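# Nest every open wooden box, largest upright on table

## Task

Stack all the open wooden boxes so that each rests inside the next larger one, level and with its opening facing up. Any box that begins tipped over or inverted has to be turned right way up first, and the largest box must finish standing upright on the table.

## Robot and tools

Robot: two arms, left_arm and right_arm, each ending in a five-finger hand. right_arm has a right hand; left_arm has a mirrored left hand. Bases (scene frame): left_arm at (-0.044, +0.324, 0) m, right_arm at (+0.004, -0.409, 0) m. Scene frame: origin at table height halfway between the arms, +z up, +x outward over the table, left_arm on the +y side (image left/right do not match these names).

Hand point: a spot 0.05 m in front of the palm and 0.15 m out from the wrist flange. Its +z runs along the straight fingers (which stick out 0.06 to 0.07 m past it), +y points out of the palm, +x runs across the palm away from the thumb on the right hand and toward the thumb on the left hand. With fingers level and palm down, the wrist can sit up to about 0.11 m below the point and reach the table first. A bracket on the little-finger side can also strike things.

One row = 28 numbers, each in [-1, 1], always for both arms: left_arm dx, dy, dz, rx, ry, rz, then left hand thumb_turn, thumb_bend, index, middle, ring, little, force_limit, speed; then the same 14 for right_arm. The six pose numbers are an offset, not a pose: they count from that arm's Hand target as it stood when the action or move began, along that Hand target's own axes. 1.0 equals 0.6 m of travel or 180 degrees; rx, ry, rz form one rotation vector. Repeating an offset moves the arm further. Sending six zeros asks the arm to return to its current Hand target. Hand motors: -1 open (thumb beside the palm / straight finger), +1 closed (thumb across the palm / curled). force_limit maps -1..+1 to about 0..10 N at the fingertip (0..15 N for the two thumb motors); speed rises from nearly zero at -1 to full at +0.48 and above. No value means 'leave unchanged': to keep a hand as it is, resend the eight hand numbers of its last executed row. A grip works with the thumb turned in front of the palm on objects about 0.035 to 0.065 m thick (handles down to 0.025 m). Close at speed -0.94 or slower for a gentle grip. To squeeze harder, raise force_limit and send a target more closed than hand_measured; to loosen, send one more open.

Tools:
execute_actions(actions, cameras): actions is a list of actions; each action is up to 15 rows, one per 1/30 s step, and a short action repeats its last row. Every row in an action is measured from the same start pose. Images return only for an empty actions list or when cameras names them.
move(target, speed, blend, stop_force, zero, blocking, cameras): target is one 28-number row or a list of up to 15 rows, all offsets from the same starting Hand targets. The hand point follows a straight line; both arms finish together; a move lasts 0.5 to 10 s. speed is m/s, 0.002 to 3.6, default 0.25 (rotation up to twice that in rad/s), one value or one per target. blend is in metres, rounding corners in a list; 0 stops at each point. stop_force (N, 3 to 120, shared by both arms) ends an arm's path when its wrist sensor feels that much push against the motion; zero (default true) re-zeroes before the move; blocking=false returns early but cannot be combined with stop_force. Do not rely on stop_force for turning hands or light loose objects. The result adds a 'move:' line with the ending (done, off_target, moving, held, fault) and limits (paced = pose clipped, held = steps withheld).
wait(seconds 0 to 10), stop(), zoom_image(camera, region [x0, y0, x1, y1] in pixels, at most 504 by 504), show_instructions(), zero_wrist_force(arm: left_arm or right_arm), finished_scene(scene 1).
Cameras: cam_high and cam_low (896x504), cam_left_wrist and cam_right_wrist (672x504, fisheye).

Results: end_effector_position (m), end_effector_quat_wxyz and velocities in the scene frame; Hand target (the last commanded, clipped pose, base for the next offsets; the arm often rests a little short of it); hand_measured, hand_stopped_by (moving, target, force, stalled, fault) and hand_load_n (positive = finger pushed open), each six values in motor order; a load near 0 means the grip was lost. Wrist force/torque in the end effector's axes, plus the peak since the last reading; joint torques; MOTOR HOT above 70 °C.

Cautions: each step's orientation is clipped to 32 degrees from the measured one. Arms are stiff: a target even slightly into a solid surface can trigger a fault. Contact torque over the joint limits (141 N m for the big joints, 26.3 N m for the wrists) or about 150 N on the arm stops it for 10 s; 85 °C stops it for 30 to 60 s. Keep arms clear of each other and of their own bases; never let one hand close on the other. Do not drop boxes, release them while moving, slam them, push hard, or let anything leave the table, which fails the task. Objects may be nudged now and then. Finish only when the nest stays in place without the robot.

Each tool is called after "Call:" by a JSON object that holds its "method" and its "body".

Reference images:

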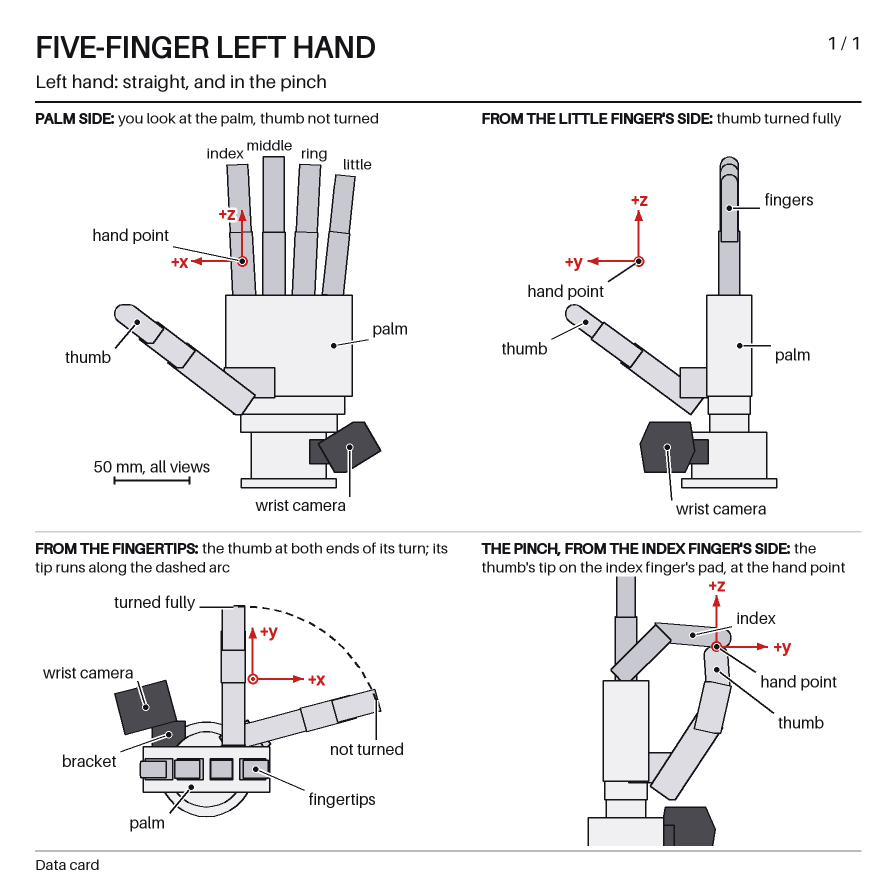

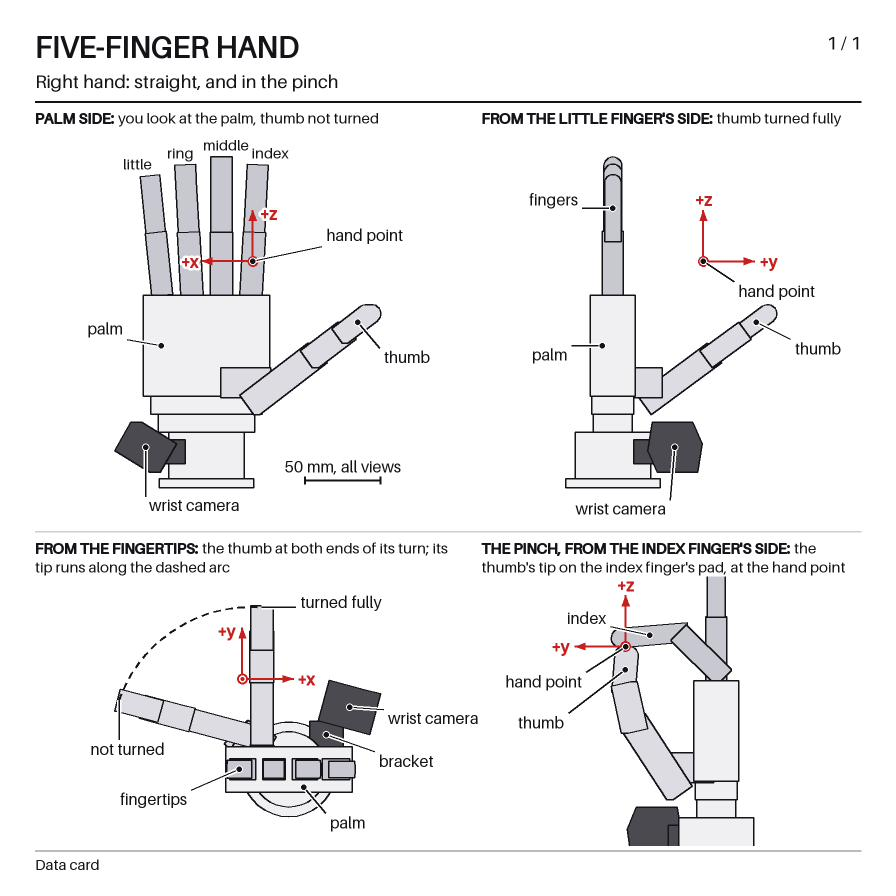

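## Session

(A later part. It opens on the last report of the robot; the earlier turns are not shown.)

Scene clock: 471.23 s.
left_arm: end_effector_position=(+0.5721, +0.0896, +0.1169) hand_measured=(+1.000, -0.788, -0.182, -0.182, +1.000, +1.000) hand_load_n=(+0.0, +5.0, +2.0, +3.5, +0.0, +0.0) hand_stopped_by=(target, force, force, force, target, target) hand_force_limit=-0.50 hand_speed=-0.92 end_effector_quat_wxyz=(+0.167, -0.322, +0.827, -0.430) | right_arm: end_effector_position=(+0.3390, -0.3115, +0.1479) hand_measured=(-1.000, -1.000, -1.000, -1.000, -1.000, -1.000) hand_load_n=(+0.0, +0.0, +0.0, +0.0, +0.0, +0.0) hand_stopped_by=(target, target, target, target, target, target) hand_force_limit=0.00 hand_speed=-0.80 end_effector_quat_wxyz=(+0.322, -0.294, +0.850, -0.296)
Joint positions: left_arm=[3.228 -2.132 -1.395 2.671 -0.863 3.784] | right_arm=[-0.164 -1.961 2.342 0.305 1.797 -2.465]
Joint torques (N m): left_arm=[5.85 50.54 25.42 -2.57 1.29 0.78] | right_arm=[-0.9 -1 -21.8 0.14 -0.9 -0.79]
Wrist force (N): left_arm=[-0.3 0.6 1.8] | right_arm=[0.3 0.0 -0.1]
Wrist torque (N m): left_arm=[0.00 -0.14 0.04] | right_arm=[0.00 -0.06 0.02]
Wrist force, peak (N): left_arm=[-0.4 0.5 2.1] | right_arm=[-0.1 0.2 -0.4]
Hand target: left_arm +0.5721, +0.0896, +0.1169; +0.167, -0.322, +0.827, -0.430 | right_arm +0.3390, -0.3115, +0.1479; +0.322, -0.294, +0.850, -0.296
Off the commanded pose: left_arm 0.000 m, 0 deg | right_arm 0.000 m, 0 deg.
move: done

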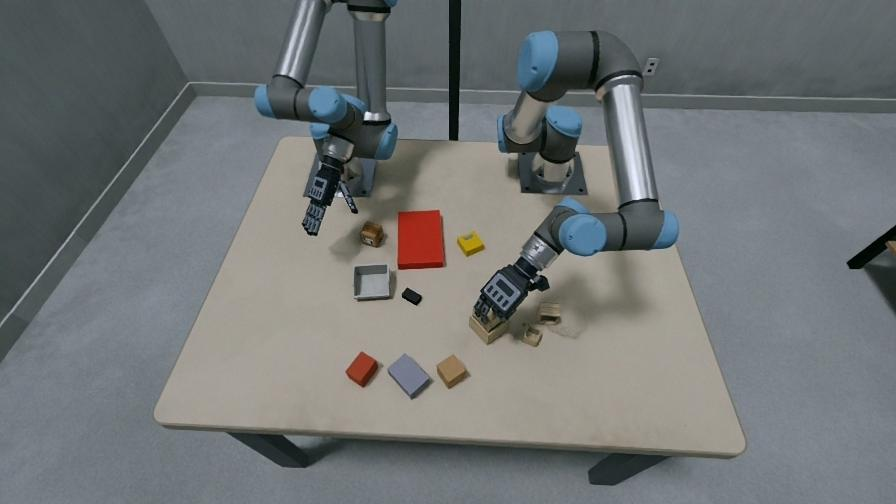

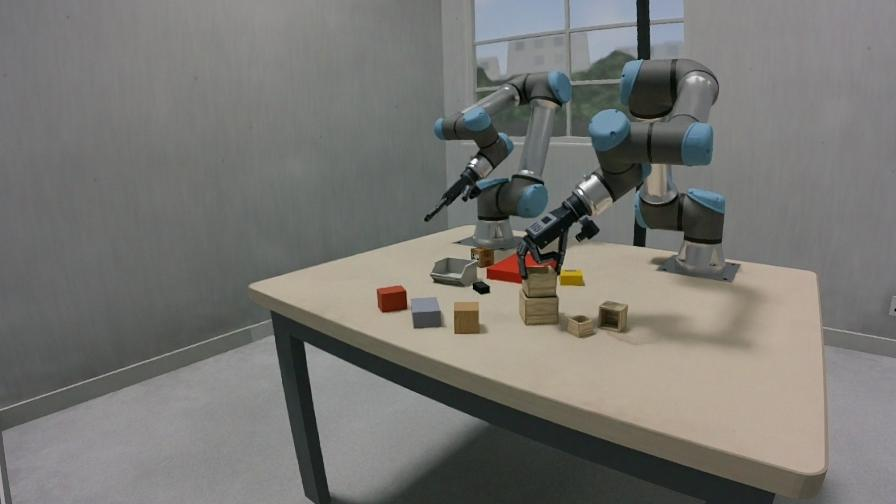

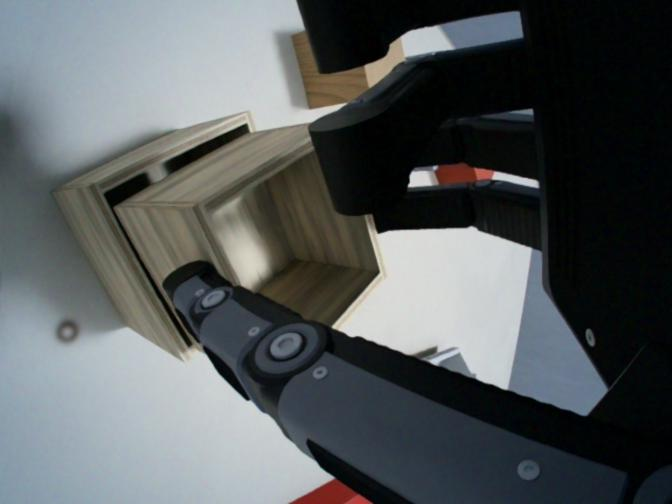

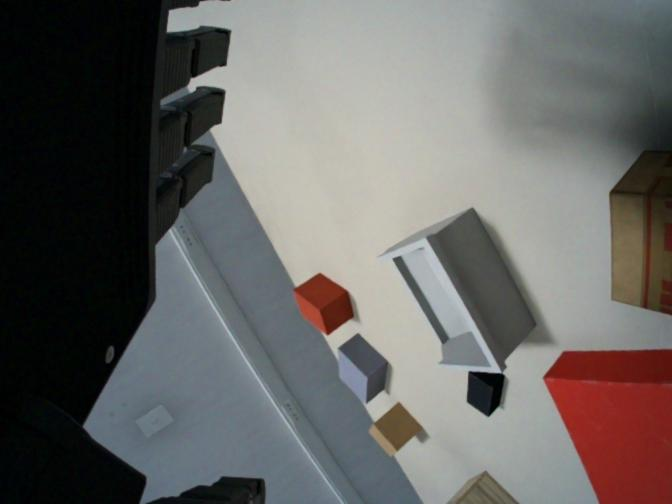

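Call:
{"method": "zoom_image", "body": {"camera": "cam_left_wrist", "region": [50, 165, 130, 245]}}

Call:
{"method": "zoom_image", "body": {"camera": "cam_left_wrist", "region": [180, 100, 260, 180]}}

Call:
{"method": "zoom_image", "body": {"camera": "cam_left_wrist", "region": [130, 280, 210, 360]}}

Scaled by 6.300 from the camera's 672x504 image, which has a finer 960x720 frame.

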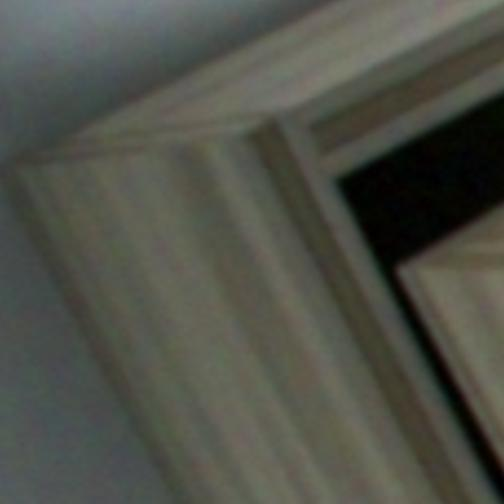

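Scaled by 6.300 from the camera's 672x504 image, which has a finer 960x720 frame.

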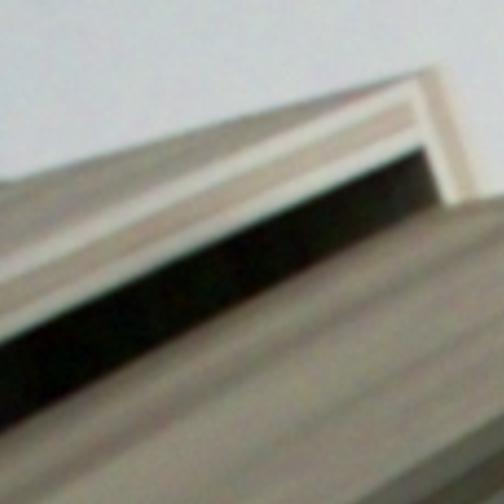

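Scaled by 6.300 from the camera's 672x504 image, which has a finer 960x720 frame.

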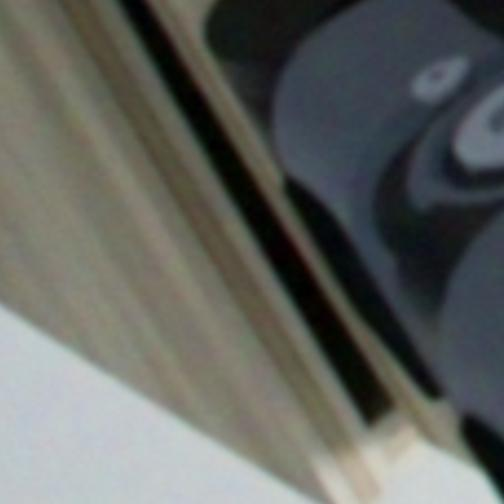

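Call:
{"method": "zoom_image", "body": {"camera": "cam_high", "region": [480, 318, 504, 342]}}

Call:
{"method": "zoom_image", "body": {"camera": "cam_high", "region": [466, 308, 490, 332]}}

Call:
{"method": "zoom_image", "body": {"camera": "cam_low", "region": [515, 282, 545, 312]}}

Call:
{"method": "zoom_image", "body": {"camera": "cam_low", "region": [535, 282, 565, 312]}}

Scaled by 21.000 from the camera's 896x504 image, which has a finer 1280x720 frame.

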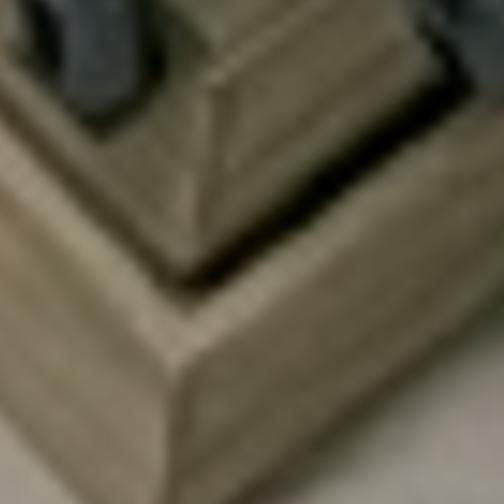

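Scaled by 21.000 from the camera's 896x504 image, which has a finer 1280x720 frame.

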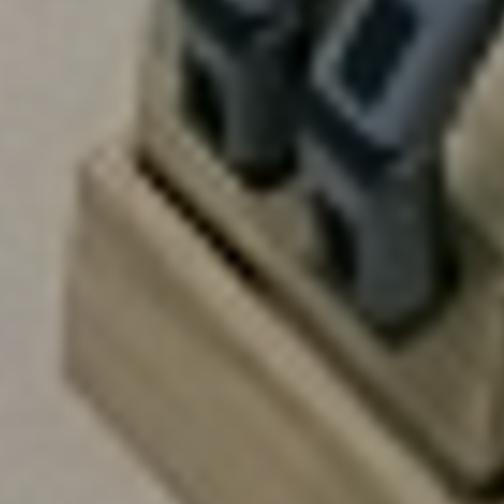

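Scaled by 16.800 from the camera's 896x504 image, which has a finer 1280x720 frame.

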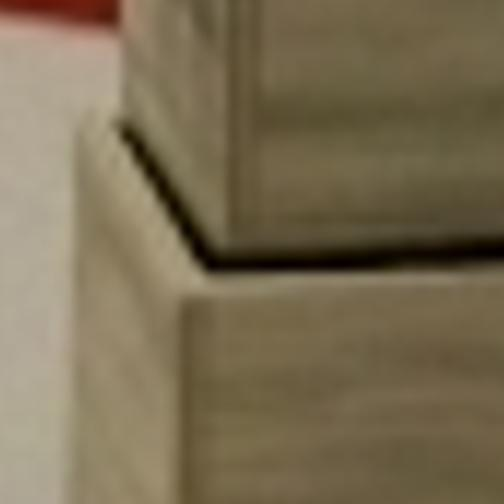

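Scaled by 16.800 from the camera's 896x504 image, which has a finer 1280x720 frame.

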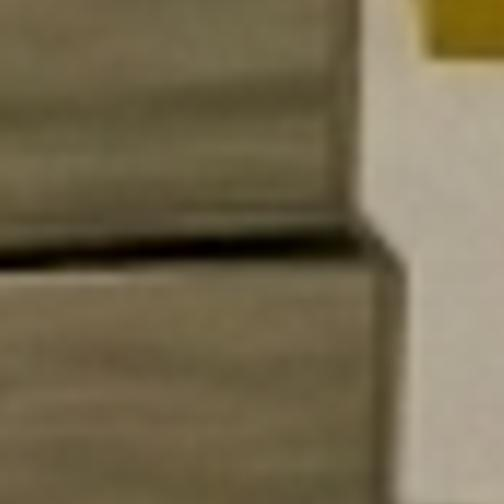

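Call:
{"method": "move", "body": {"target": [-0.0009, 0.0004, -0.00055, 0,0.01047,0.00733, 1,-0.7,0.0,0.0,1,1,-0.5,-0.92, 0,0,0,0,0,0,-1,-1,-1,-1,-1,-1,0,-0.8], "speed": 0.02, "cameras": ["cam_high","cam_low","cam_left_wrist"]}}

Call:
{"method": "zoom_image", "body": {"camera": "cam_high", "region": [480, 318, 504, 342]}}

Call:
{"method": "zoom_image", "body": {"camera": "cam_high", "region": [466, 308, 490, 332]}}

Call:
{"method": "zoom_image", "body": {"camera": "cam_low", "region": [515, 270, 565, 320]}}

Call:
{"method": "zoom_image", "body": {"camera": "cam_left_wrist", "region": [50, 100, 260, 360]}}

Scene clock: 545.70 s.
left_arm: end_effector_position=(+0.5722, +0.0903, +0.1169) hand_measured=(+1.000, -0.788, -0.182, -0.182, +1.000, +1.000) hand_load_n=(+0.0, +5.0, +2.0, +4.0, +0.0, +0.0) hand_stopped_by=(target, force, force, force, target, target) hand_force_limit=-0.50 hand_speed=-0.92 end_effector_quat_wxyz=(+0.159, -0.305, +0.833, -0.434) | right_arm: end_effector_position=(+0.3390, -0.3115, +0.1479) hand_measured=(-1.000, -1.000, -1.000, -1.000, -1.000, -1.000) hand_load_n=(+0.0, +0.0, +0.0, +0.0, +0.0, -0.5) hand_stopped_by=(target, target, target, target, target, target) hand_force_limit=0.00 hand_speed=-0.80 end_effector_quat_wxyz=(+0.322, -0.294, +0.850, -0.296)
Joint positions: left_arm=[3.235 -2.151 -1.37 2.633 -0.832 3.833] | right_arm=[-0.164 -1.961 2.342 0.305 1.797 -2.465]
Joint torques (N m): left_arm=[1.97 39.26 15.42 -0.03 -0.11 -1.59] | right_arm=[-0.31 -1.2 -21.33 0.17 -0.82 -0.81]
Wrist force (N): left_arm=[-0.4 0.3 1.8] | right_arm=[0.0 0.0 -0.1]
Wrist torque (N m): left_arm=[-0.03 -0.11 -0.09] | right_arm=[0.01 0.00 0.01]
Wrist force, peak (N): left_arm=[-0.3 0.6 2.0] | right_arm=[0.2 -0.1 -0.5]
Hand target: left_arm +0.5722, +0.0903, +0.1169; +0.159, -0.305, +0.833, -0.434 | right_arm +0.3390, -0.3115, +0.1479; +0.322, -0.294, +0.850, -0.296
Off the commanded pose: left_arm 0.000 m, 0 deg | right_arm 0.000 m, 0 deg.
move: done
Images, in order (width x height): cam_high 896x504, cam_low 896x504, cam_left_wrist 672x504.

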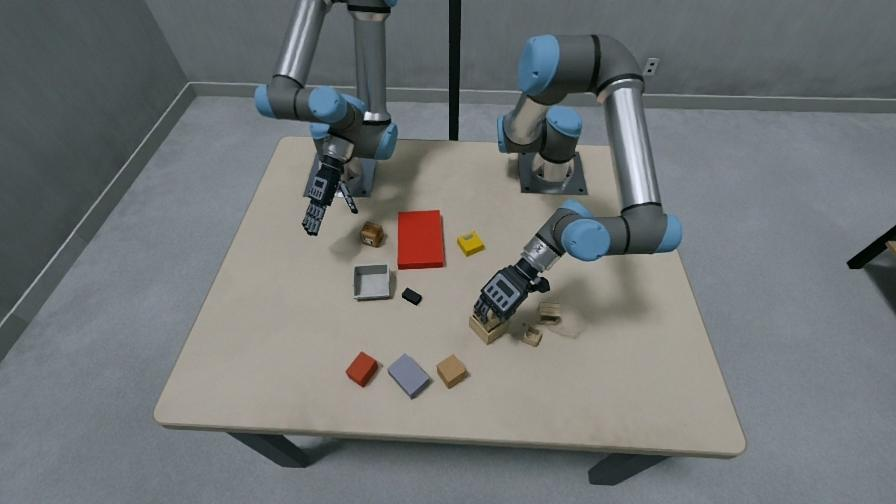

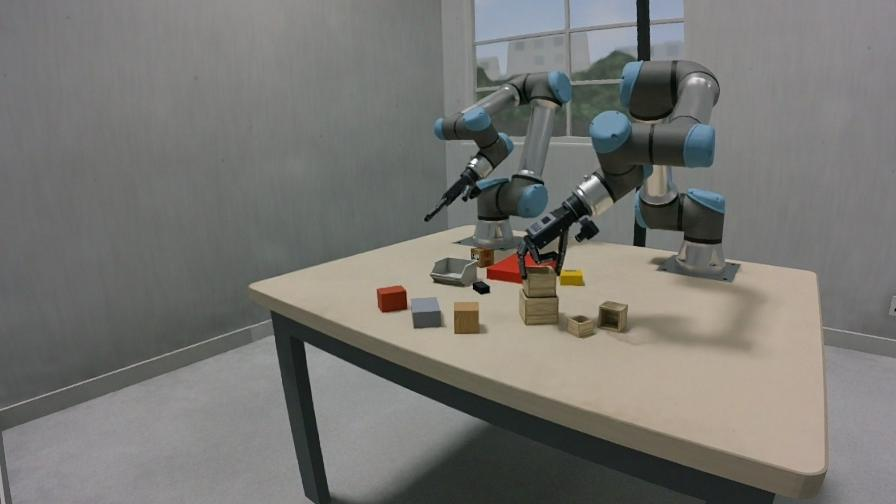

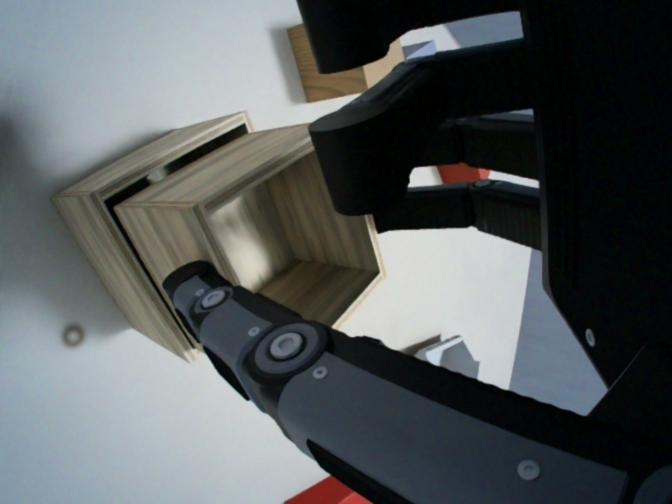

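Scaled by 21.000 from the camera's 896x504 image, which has a finer 1280x720 frame.

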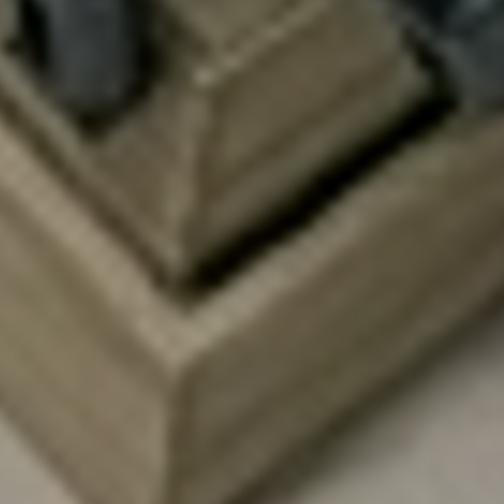

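Scaled by 21.000 from the camera's 896x504 image, which has a finer 1280x720 frame.

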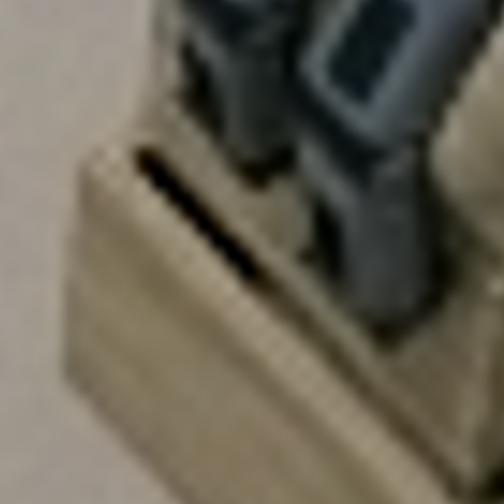

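Scaled by 10.080 from the camera's 896x504 image, which has a finer 1280x720 frame.

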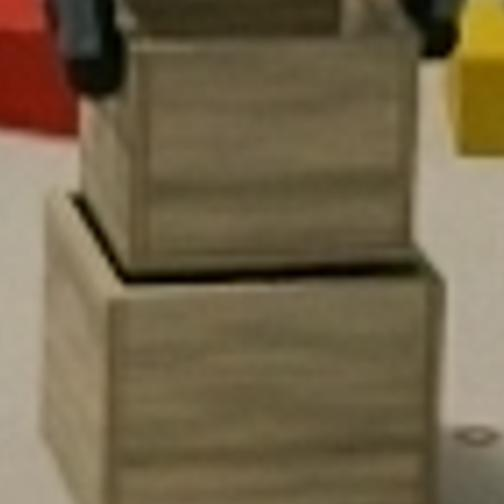

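Scaled by 1.938 from the camera's 672x504 image, which has a finer 960x720 frame.

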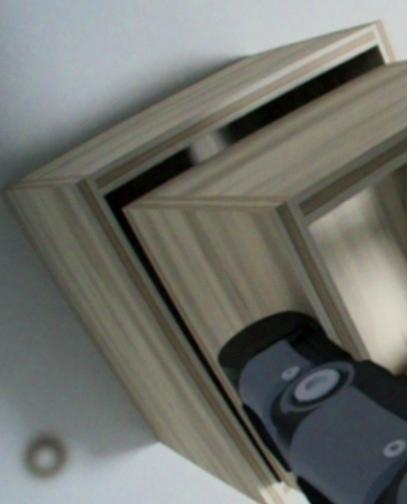

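Call:
{"method": "move", "body": {"target": [0, 0.01092, 0.00765, 0,0,0, 1,-0.7,0.0,0.0,1,1,-0.5,-0.92, 0,0,0,0,0,0,-1,-1,-1,-1,-1,-1,0,-0.8], "speed": 0.006, "stop_force": 3, "cameras": ["cam_high","cam_low","cam_left_wrist"]}}

Call:
{"method": "zoom_image", "body": {"camera": "cam_high", "region": [465, 305, 515, 350]}}

Call:
{"method": "zoom_image", "body": {"camera": "cam_low", "region": [515, 270, 565, 320]}}

Call:
{"method": "zoom_image", "body": {"camera": "cam_left_wrist", "region": [50, 100, 260, 360]}}

Scene clock: 559.40 s.
left_arm: end_effector_position=(+0.5722, +0.0903, +0.1089) hand_measured=(+1.000, -0.788, -0.182, -0.182, +1.000, +1.000) hand_load_n=(-0.5, +5.5, +2.0, +4.0, +0.0, +0.0) hand_stopped_by=(target, force, force, force, target, target) hand_force_limit=-0.50 hand_speed=-0.92 end_effector_quat_wxyz=(+0.159, -0.305, +0.833, -0.434) | right_arm: end_effector_position=(+0.3390, -0.3115, +0.1479) hand_measured=(-1.000, -1.000, -1.000, -1.000, -1.000, -1.000) hand_load_n=(+0.0, +0.0, +0.0, +0.0, +0.0, +0.0) hand_stopped_by=(target, target, target, target, target, target) hand_force_limit=0.00 hand_speed=-0.80 end_effector_quat_wxyz=(+0.322, -0.294, +0.850, -0.296)
Joint positions: left_arm=[3.235 -2.158 -1.381 2.651 -0.832 3.832] | right_arm=[-0.164 -1.961 2.342 0.305 1.797 -2.465]
Joint torques (N m): left_arm=[-5.4 36.89 16.95 -2.61 -1.46 -1.52] | right_arm=[0.01 -1.35 -22.01 0.04 -0.82 -0.83]
Wrist force (N): left_arm=[-0.7 -0.5 1.4] | right_arm=[-0.1 -0.1 -0.2]
Wrist torque (N m): left_arm=[-0.05 -0.12 -0.07] | right_arm=[0.00 0.02 0.00]
Wrist force, peak (N): left_arm=[-0.4 0.4 2.1] | right_arm=[0.4 0.2 -0.4]
Hand target: left_arm +0.5722, +0.0903, +0.1089; +0.159, -0.305, +0.833, -0.434 | right_arm +0.3390, -0.3115, +0.1479; +0.322, -0.294, +0.850, -0.296
Off the commanded pose: left_arm 0.000 m, 0 deg | right_arm 0.000 m, 0 deg.
move: done
Images, in order (width x height): cam_high 896x504, cam_low 896x504, cam_left_wrist 672x504.

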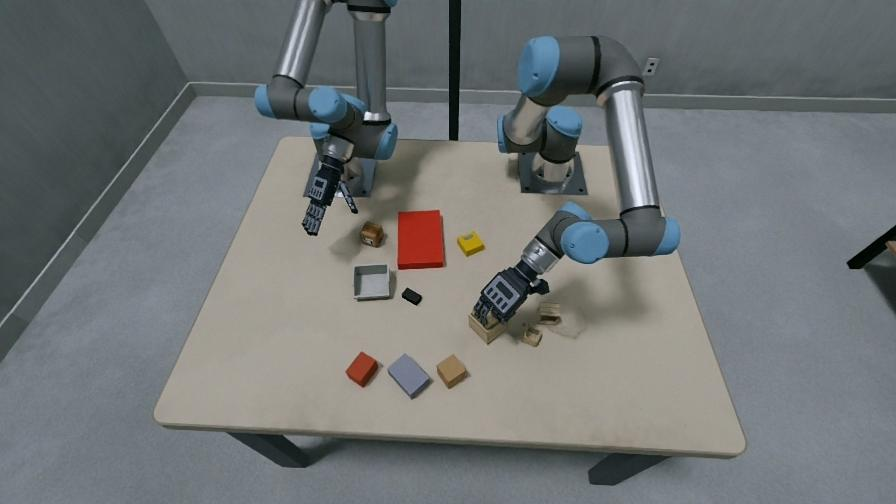

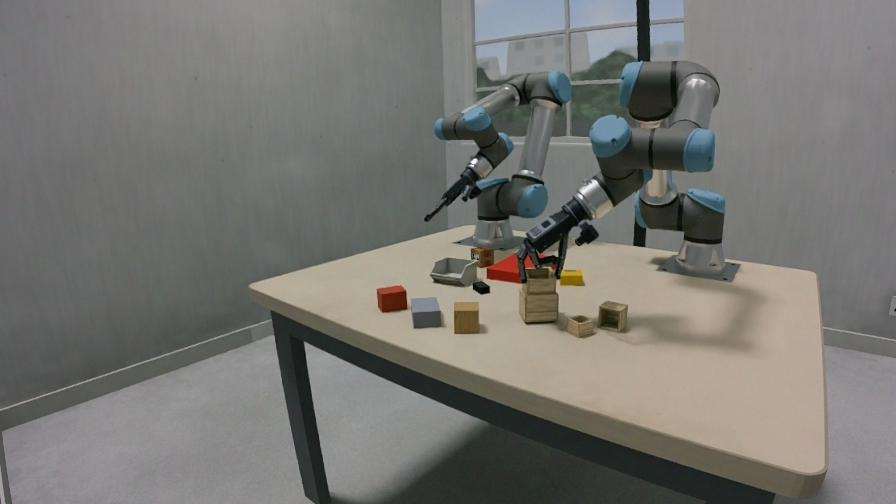

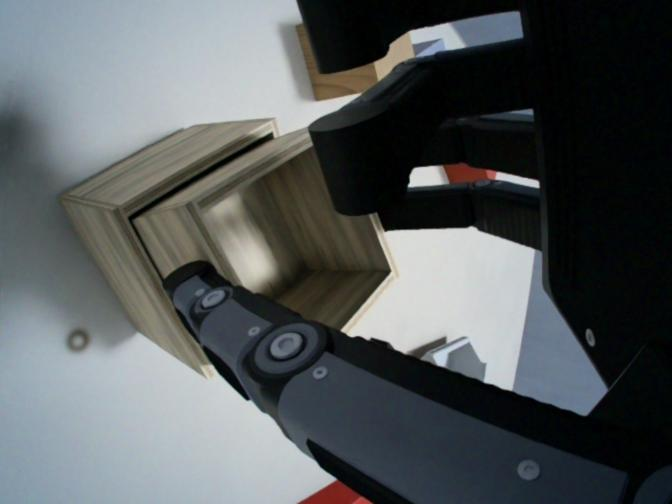

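Scaled by 10.080 from the camera's 896x504 image, which has a finer 1280x720 frame.

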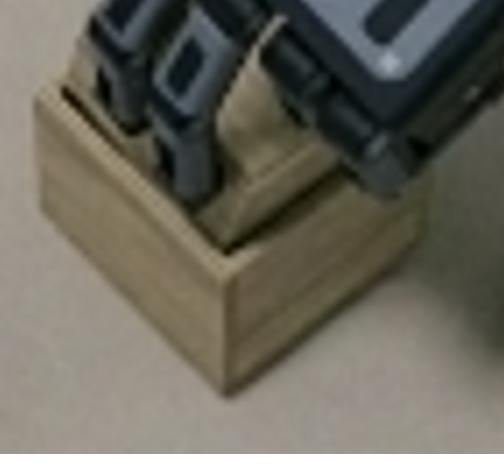

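Scaled by 10.080 from the camera's 896x504 image, which has a finer 1280x720 frame.

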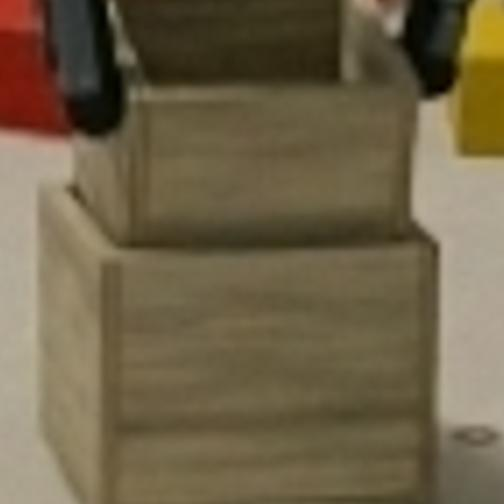

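Scaled by 1.938 from the camera's 672x504 image, which has a finer 960x720 frame.

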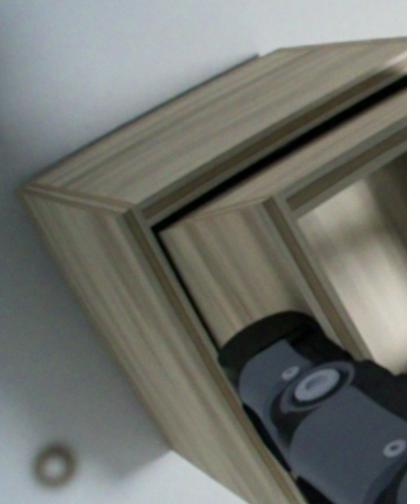

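Call:
{"method": "zoom_image", "body": {"camera": "cam_low", "region": [505, 255, 595, 345]}}

Call:
{"method": "zoom_image", "body": {"camera": "cam_high", "region": [450, 290, 530, 360]}}

Call:
{"method": "zoom_image", "body": {"camera": "cam_left_wrist", "region": [30, 80, 430, 400]}}

Scaled by 5.600 from the camera's 896x504 image, which has a finer 1280x720 frame.

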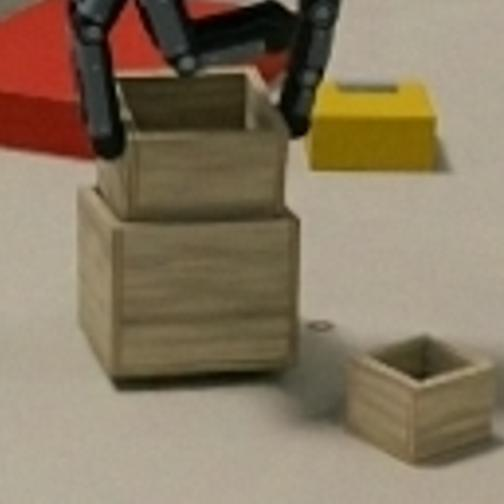

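Scaled by 6.300 from the camera's 896x504 image, which has a finer 1280x720 frame.

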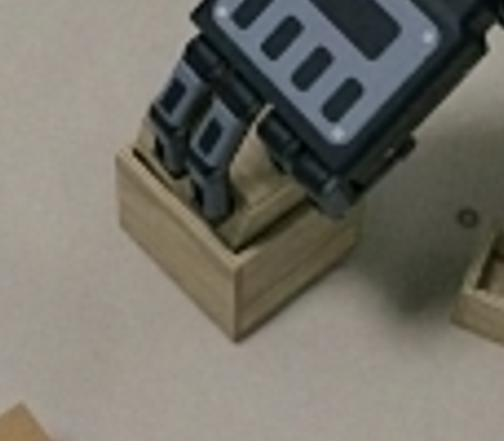

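Scaled by 1.260 from the camera's 672x504 image, which has a finer 960x720 frame.

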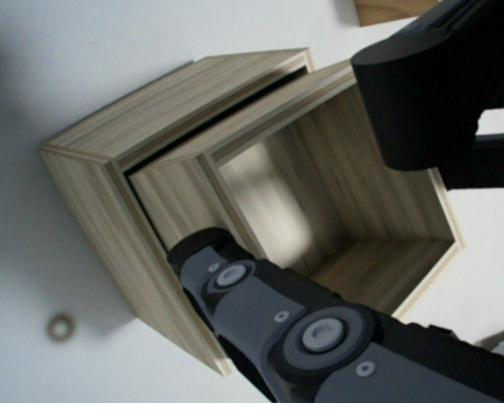

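Call:
{"method": "move", "body": {"target": [0, -0.01092, -0.00765, 0,0,0, 1,-0.7,0.0,0.0,1,1,-0.5,-0.92, 0,0,0,0,0,0,-1,-1,-1,-1,-1,-1,0,-0.8], "speed": 0.006, "cameras": ["cam_high","cam_low","cam_left_wrist"]}}

Call:
{"method": "zoom_image", "body": {"camera": "cam_high", "region": [465, 305, 515, 350]}}

Call:
{"method": "zoom_image", "body": {"camera": "cam_low", "region": [505, 255, 595, 345]}}

Call:
{"method": "zoom_image", "body": {"camera": "cam_left_wrist", "region": [50, 100, 260, 360]}}

Scene clock: 570.50 s.
left_arm: end_effector_position=(+0.5722, +0.0903, +0.1170) hand_measured=(+1.000, -0.788, -0.182, -0.182, +1.000, +1.000) hand_load_n=(+0.0, +5.5, +2.0, +3.5, +0.0, +0.0) hand_stopped_by=(target, force, force, force, target, target) hand_force_limit=-0.50 hand_speed=-0.92 end_effector_quat_wxyz=(+0.159, -0.305, +0.833, -0.434) | right_arm: end_effector_position=(+0.3390, -0.3115, +0.1479) hand_measured=(-1.000, -1.000, -1.000, -1.000, -1.000, -1.000) hand_load_n=(+0.0, +0.0, +0.0, +0.0, +0.0, +0.0) hand_stopped_by=(target, target, target, target, target, target) hand_force_limit=0.00 hand_speed=-0.80 end_effector_quat_wxyz=(+0.322, -0.294, +0.850, -0.296)
Joint positions: left_arm=[3.235 -2.151 -1.37 2.633 -0.832 3.832] | right_arm=[-0.164 -1.961 2.342 0.305 1.797 -2.465]
Joint torques (N m): left_arm=[-3.64 47.16 23.63 -1.69 -1.29 -0.86] | right_arm=[-0.49 -1.11 -22.84 0.08 -0.94 -0.88]
Wrist force (N): left_arm=[-0.2 0.5 1.8] | right_arm=[-0.1 0.1 0.2]
Wrist torque (N m): left_arm=[-0.02 -0.14 -0.06] | right_arm=[0.00 0.00 0.00]
Wrist force, peak (N): left_arm=[-0.3 0.5 2.1] | right_arm=[0.2 0.0 -0.4]
Hand target: left_arm +0.5722, +0.0903, +0.1169; +0.159, -0.305, +0.833, -0.434 | right_arm +0.3390, -0.3115, +0.1479; +0.322, -0.294, +0.850, -0.296
Off the commanded pose: left_arm 0.000 m, 0 deg | right_arm 0.000 m, 0 deg.
move: done
Images, in order (width x height): cam_high 896x504, cam_low 896x504, cam_left_wrist 672x504.

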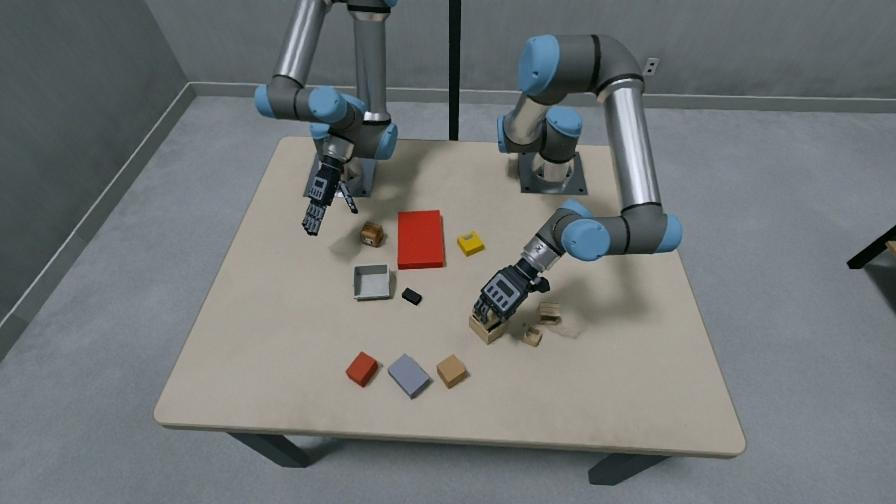

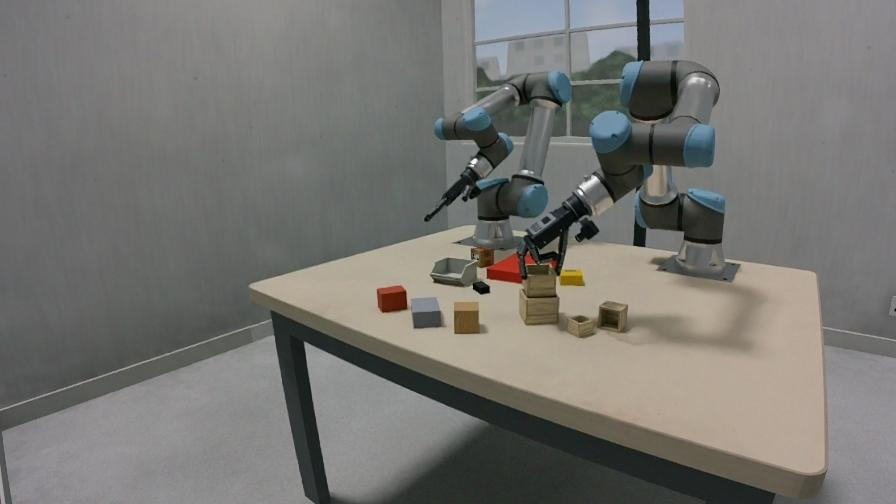

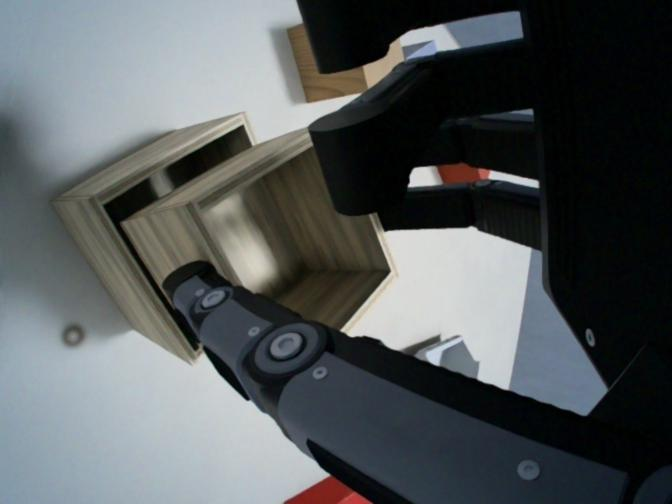

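Scaled by 10.080 from the camera's 896x504 image, which has a finer 1280x720 frame.

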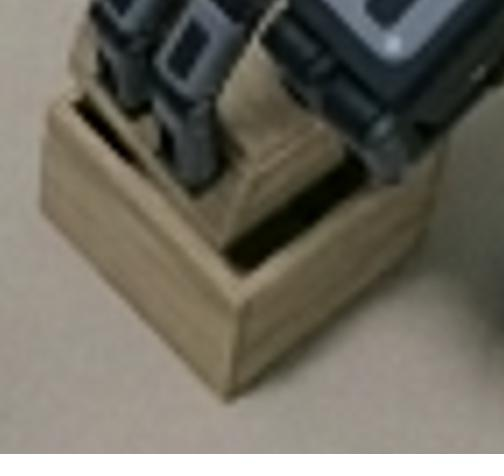

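Scaled by 5.600 from the camera's 896x504 image, which has a finer 1280x720 frame.

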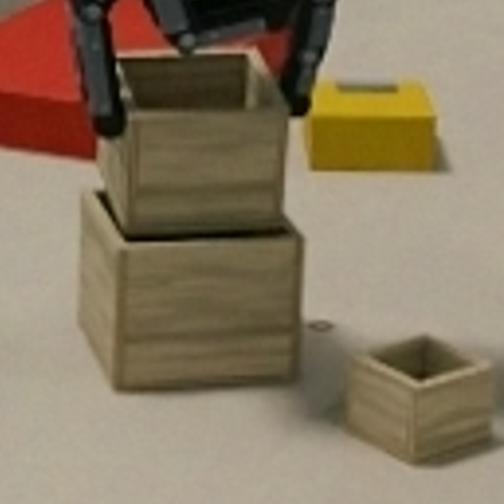

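Scaled by 1.938 from the camera's 672x504 image, which has a finer 960x720 frame.

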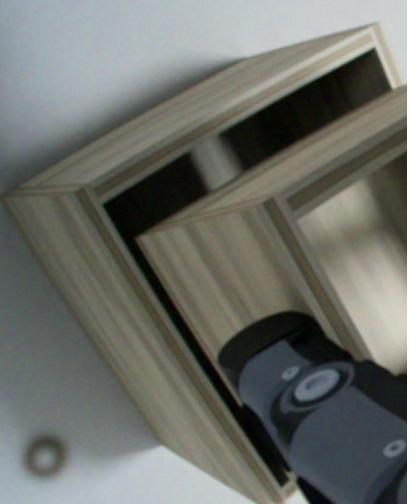

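Call:
{"method": "move", "body": {"target": [0,0,0, 0,-0.0239,0.0341, 1,-0.7,0.0,0.0,1,1,-0.5,-0.92, 0,0,0,0,0,0,-1,-1,-1,-1,-1,-1,0,-0.8], "speed": 0.03, "cameras": ["cam_high","cam_low","cam_left_wrist"]}}

Call:
{"method": "zoom_image", "body": {"camera": "cam_high", "region": [465, 305, 515, 350]}}

Call:
{"method": "zoom_image", "body": {"camera": "cam_low", "region": [515, 262, 565, 312]}}

Call:
{"method": "zoom_image", "body": {"camera": "cam_left_wrist", "region": [50, 100, 260, 360]}}

Scene clock: 592.57 s.
left_arm: end_effector_position=(+0.5722, +0.0903, +0.1169) hand_measured=(+1.000, -0.788, -0.182, -0.182, +1.000, +1.000) hand_load_n=(+0.0, +5.0, +2.0, +3.5, +0.0, +0.0) hand_stopped_by=(target, force, force, force, target, target) hand_force_limit=-0.50 hand_speed=-0.92 end_effector_quat_wxyz=(+0.213, -0.276, +0.842, -0.413) | right_arm: end_effector_position=(+0.3390, -0.3115, +0.1479) hand_measured=(-1.000, -1.000, -1.000, -1.000, -1.000, -1.000) hand_load_n=(+0.0, +0.0, +0.0, +0.0, +0.0, +0.0) hand_stopped_by=(target, target, target, target, target, target) hand_force_limit=0.00 hand_speed=-0.80 end_effector_quat_wxyz=(+0.322, -0.294, +0.850, -0.296)
Joint positions: left_arm=[3.206 -2.094 -1.439 2.727 -0.909 3.87] | right_arm=[-0.164 -1.961 2.342 0.305 1.797 -2.465]
Joint torques (N m): left_arm=[3.16 32.7 22.5 -2.38 1.31 -1.08] | right_arm=[-0.12 -1.85 -21.49 0.12 -0.81 -1.09]
Wrist force (N): left_arm=[0.1 0.5 1.9] | right_arm=[0.0 -0.1 -0.2]
Wrist torque (N m): left_arm=[-0.01 -0.13 -0.08] | right_arm=[0.00 0.00 0.00]
Wrist force, peak (N): left_arm=[-0.4 0.8 2.0] | right_arm=[0.2 0.3 -0.4]
Hand target: left_arm +0.5722, +0.0903, +0.1169; +0.213, -0.276, +0.842, -0.413 | right_arm +0.3390, -0.3115, +0.1479; +0.322, -0.294, +0.850, -0.296
Off the commanded pose: left_arm 0.000 m, 0 deg | right_arm 0.000 m, 0 deg.
move: done
Images, in order (width x height): cam_high 896x504, cam_low 896x504, cam_left_wrist 672x504.

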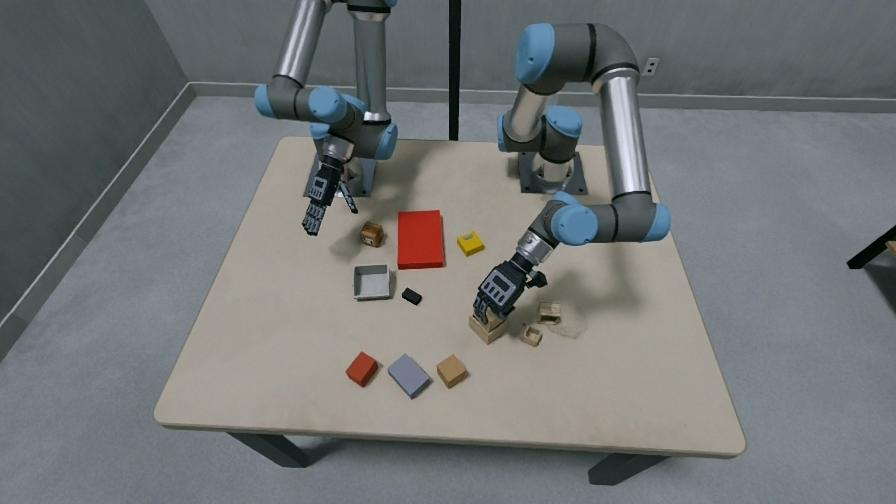

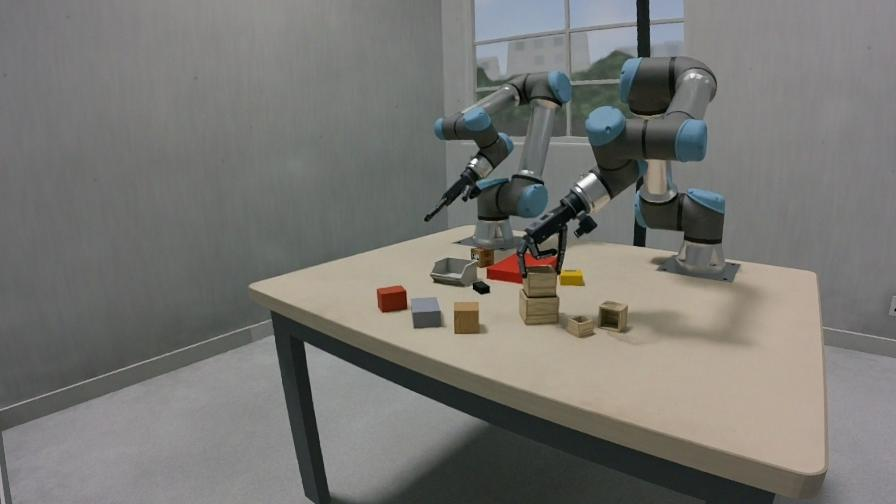

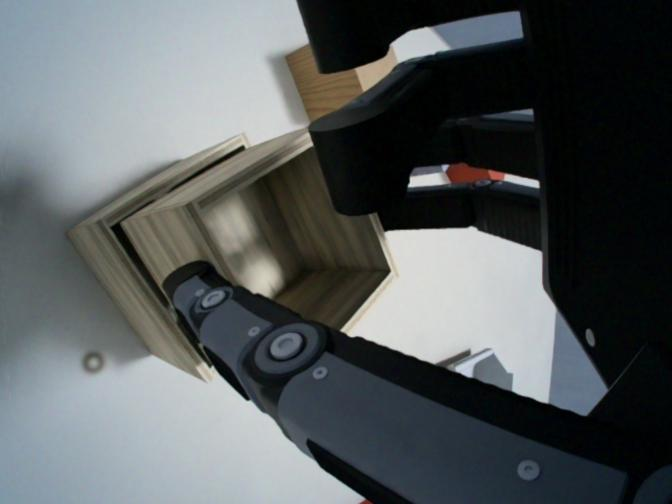

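Scaled by 10.080 from the camera's 896x504 image, which has a finer 1280x720 frame.

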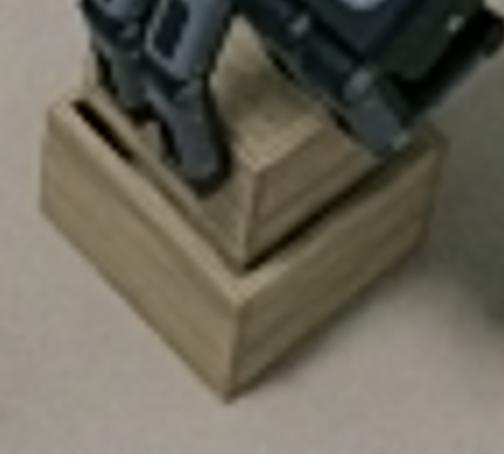

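Scaled by 10.080 from the camera's 896x504 image, which has a finer 1280x720 frame.

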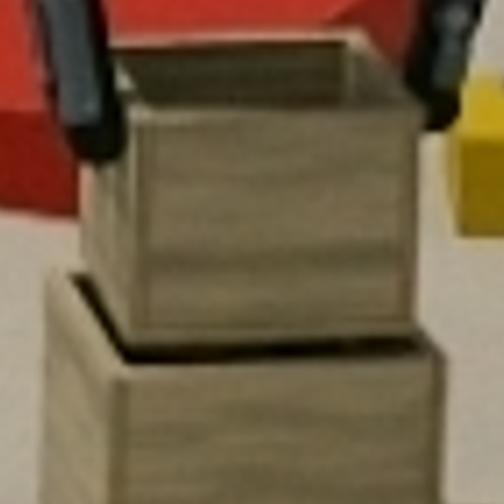

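Scaled by 1.938 from the camera's 672x504 image, which has a finer 960x720 frame.

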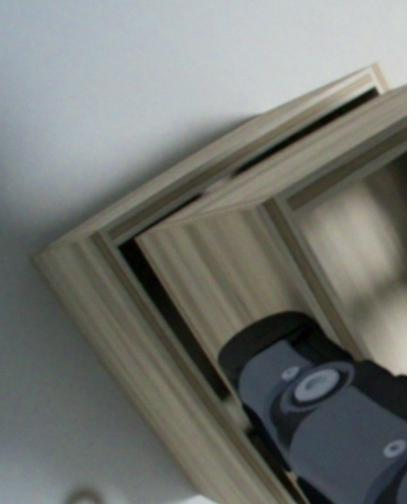

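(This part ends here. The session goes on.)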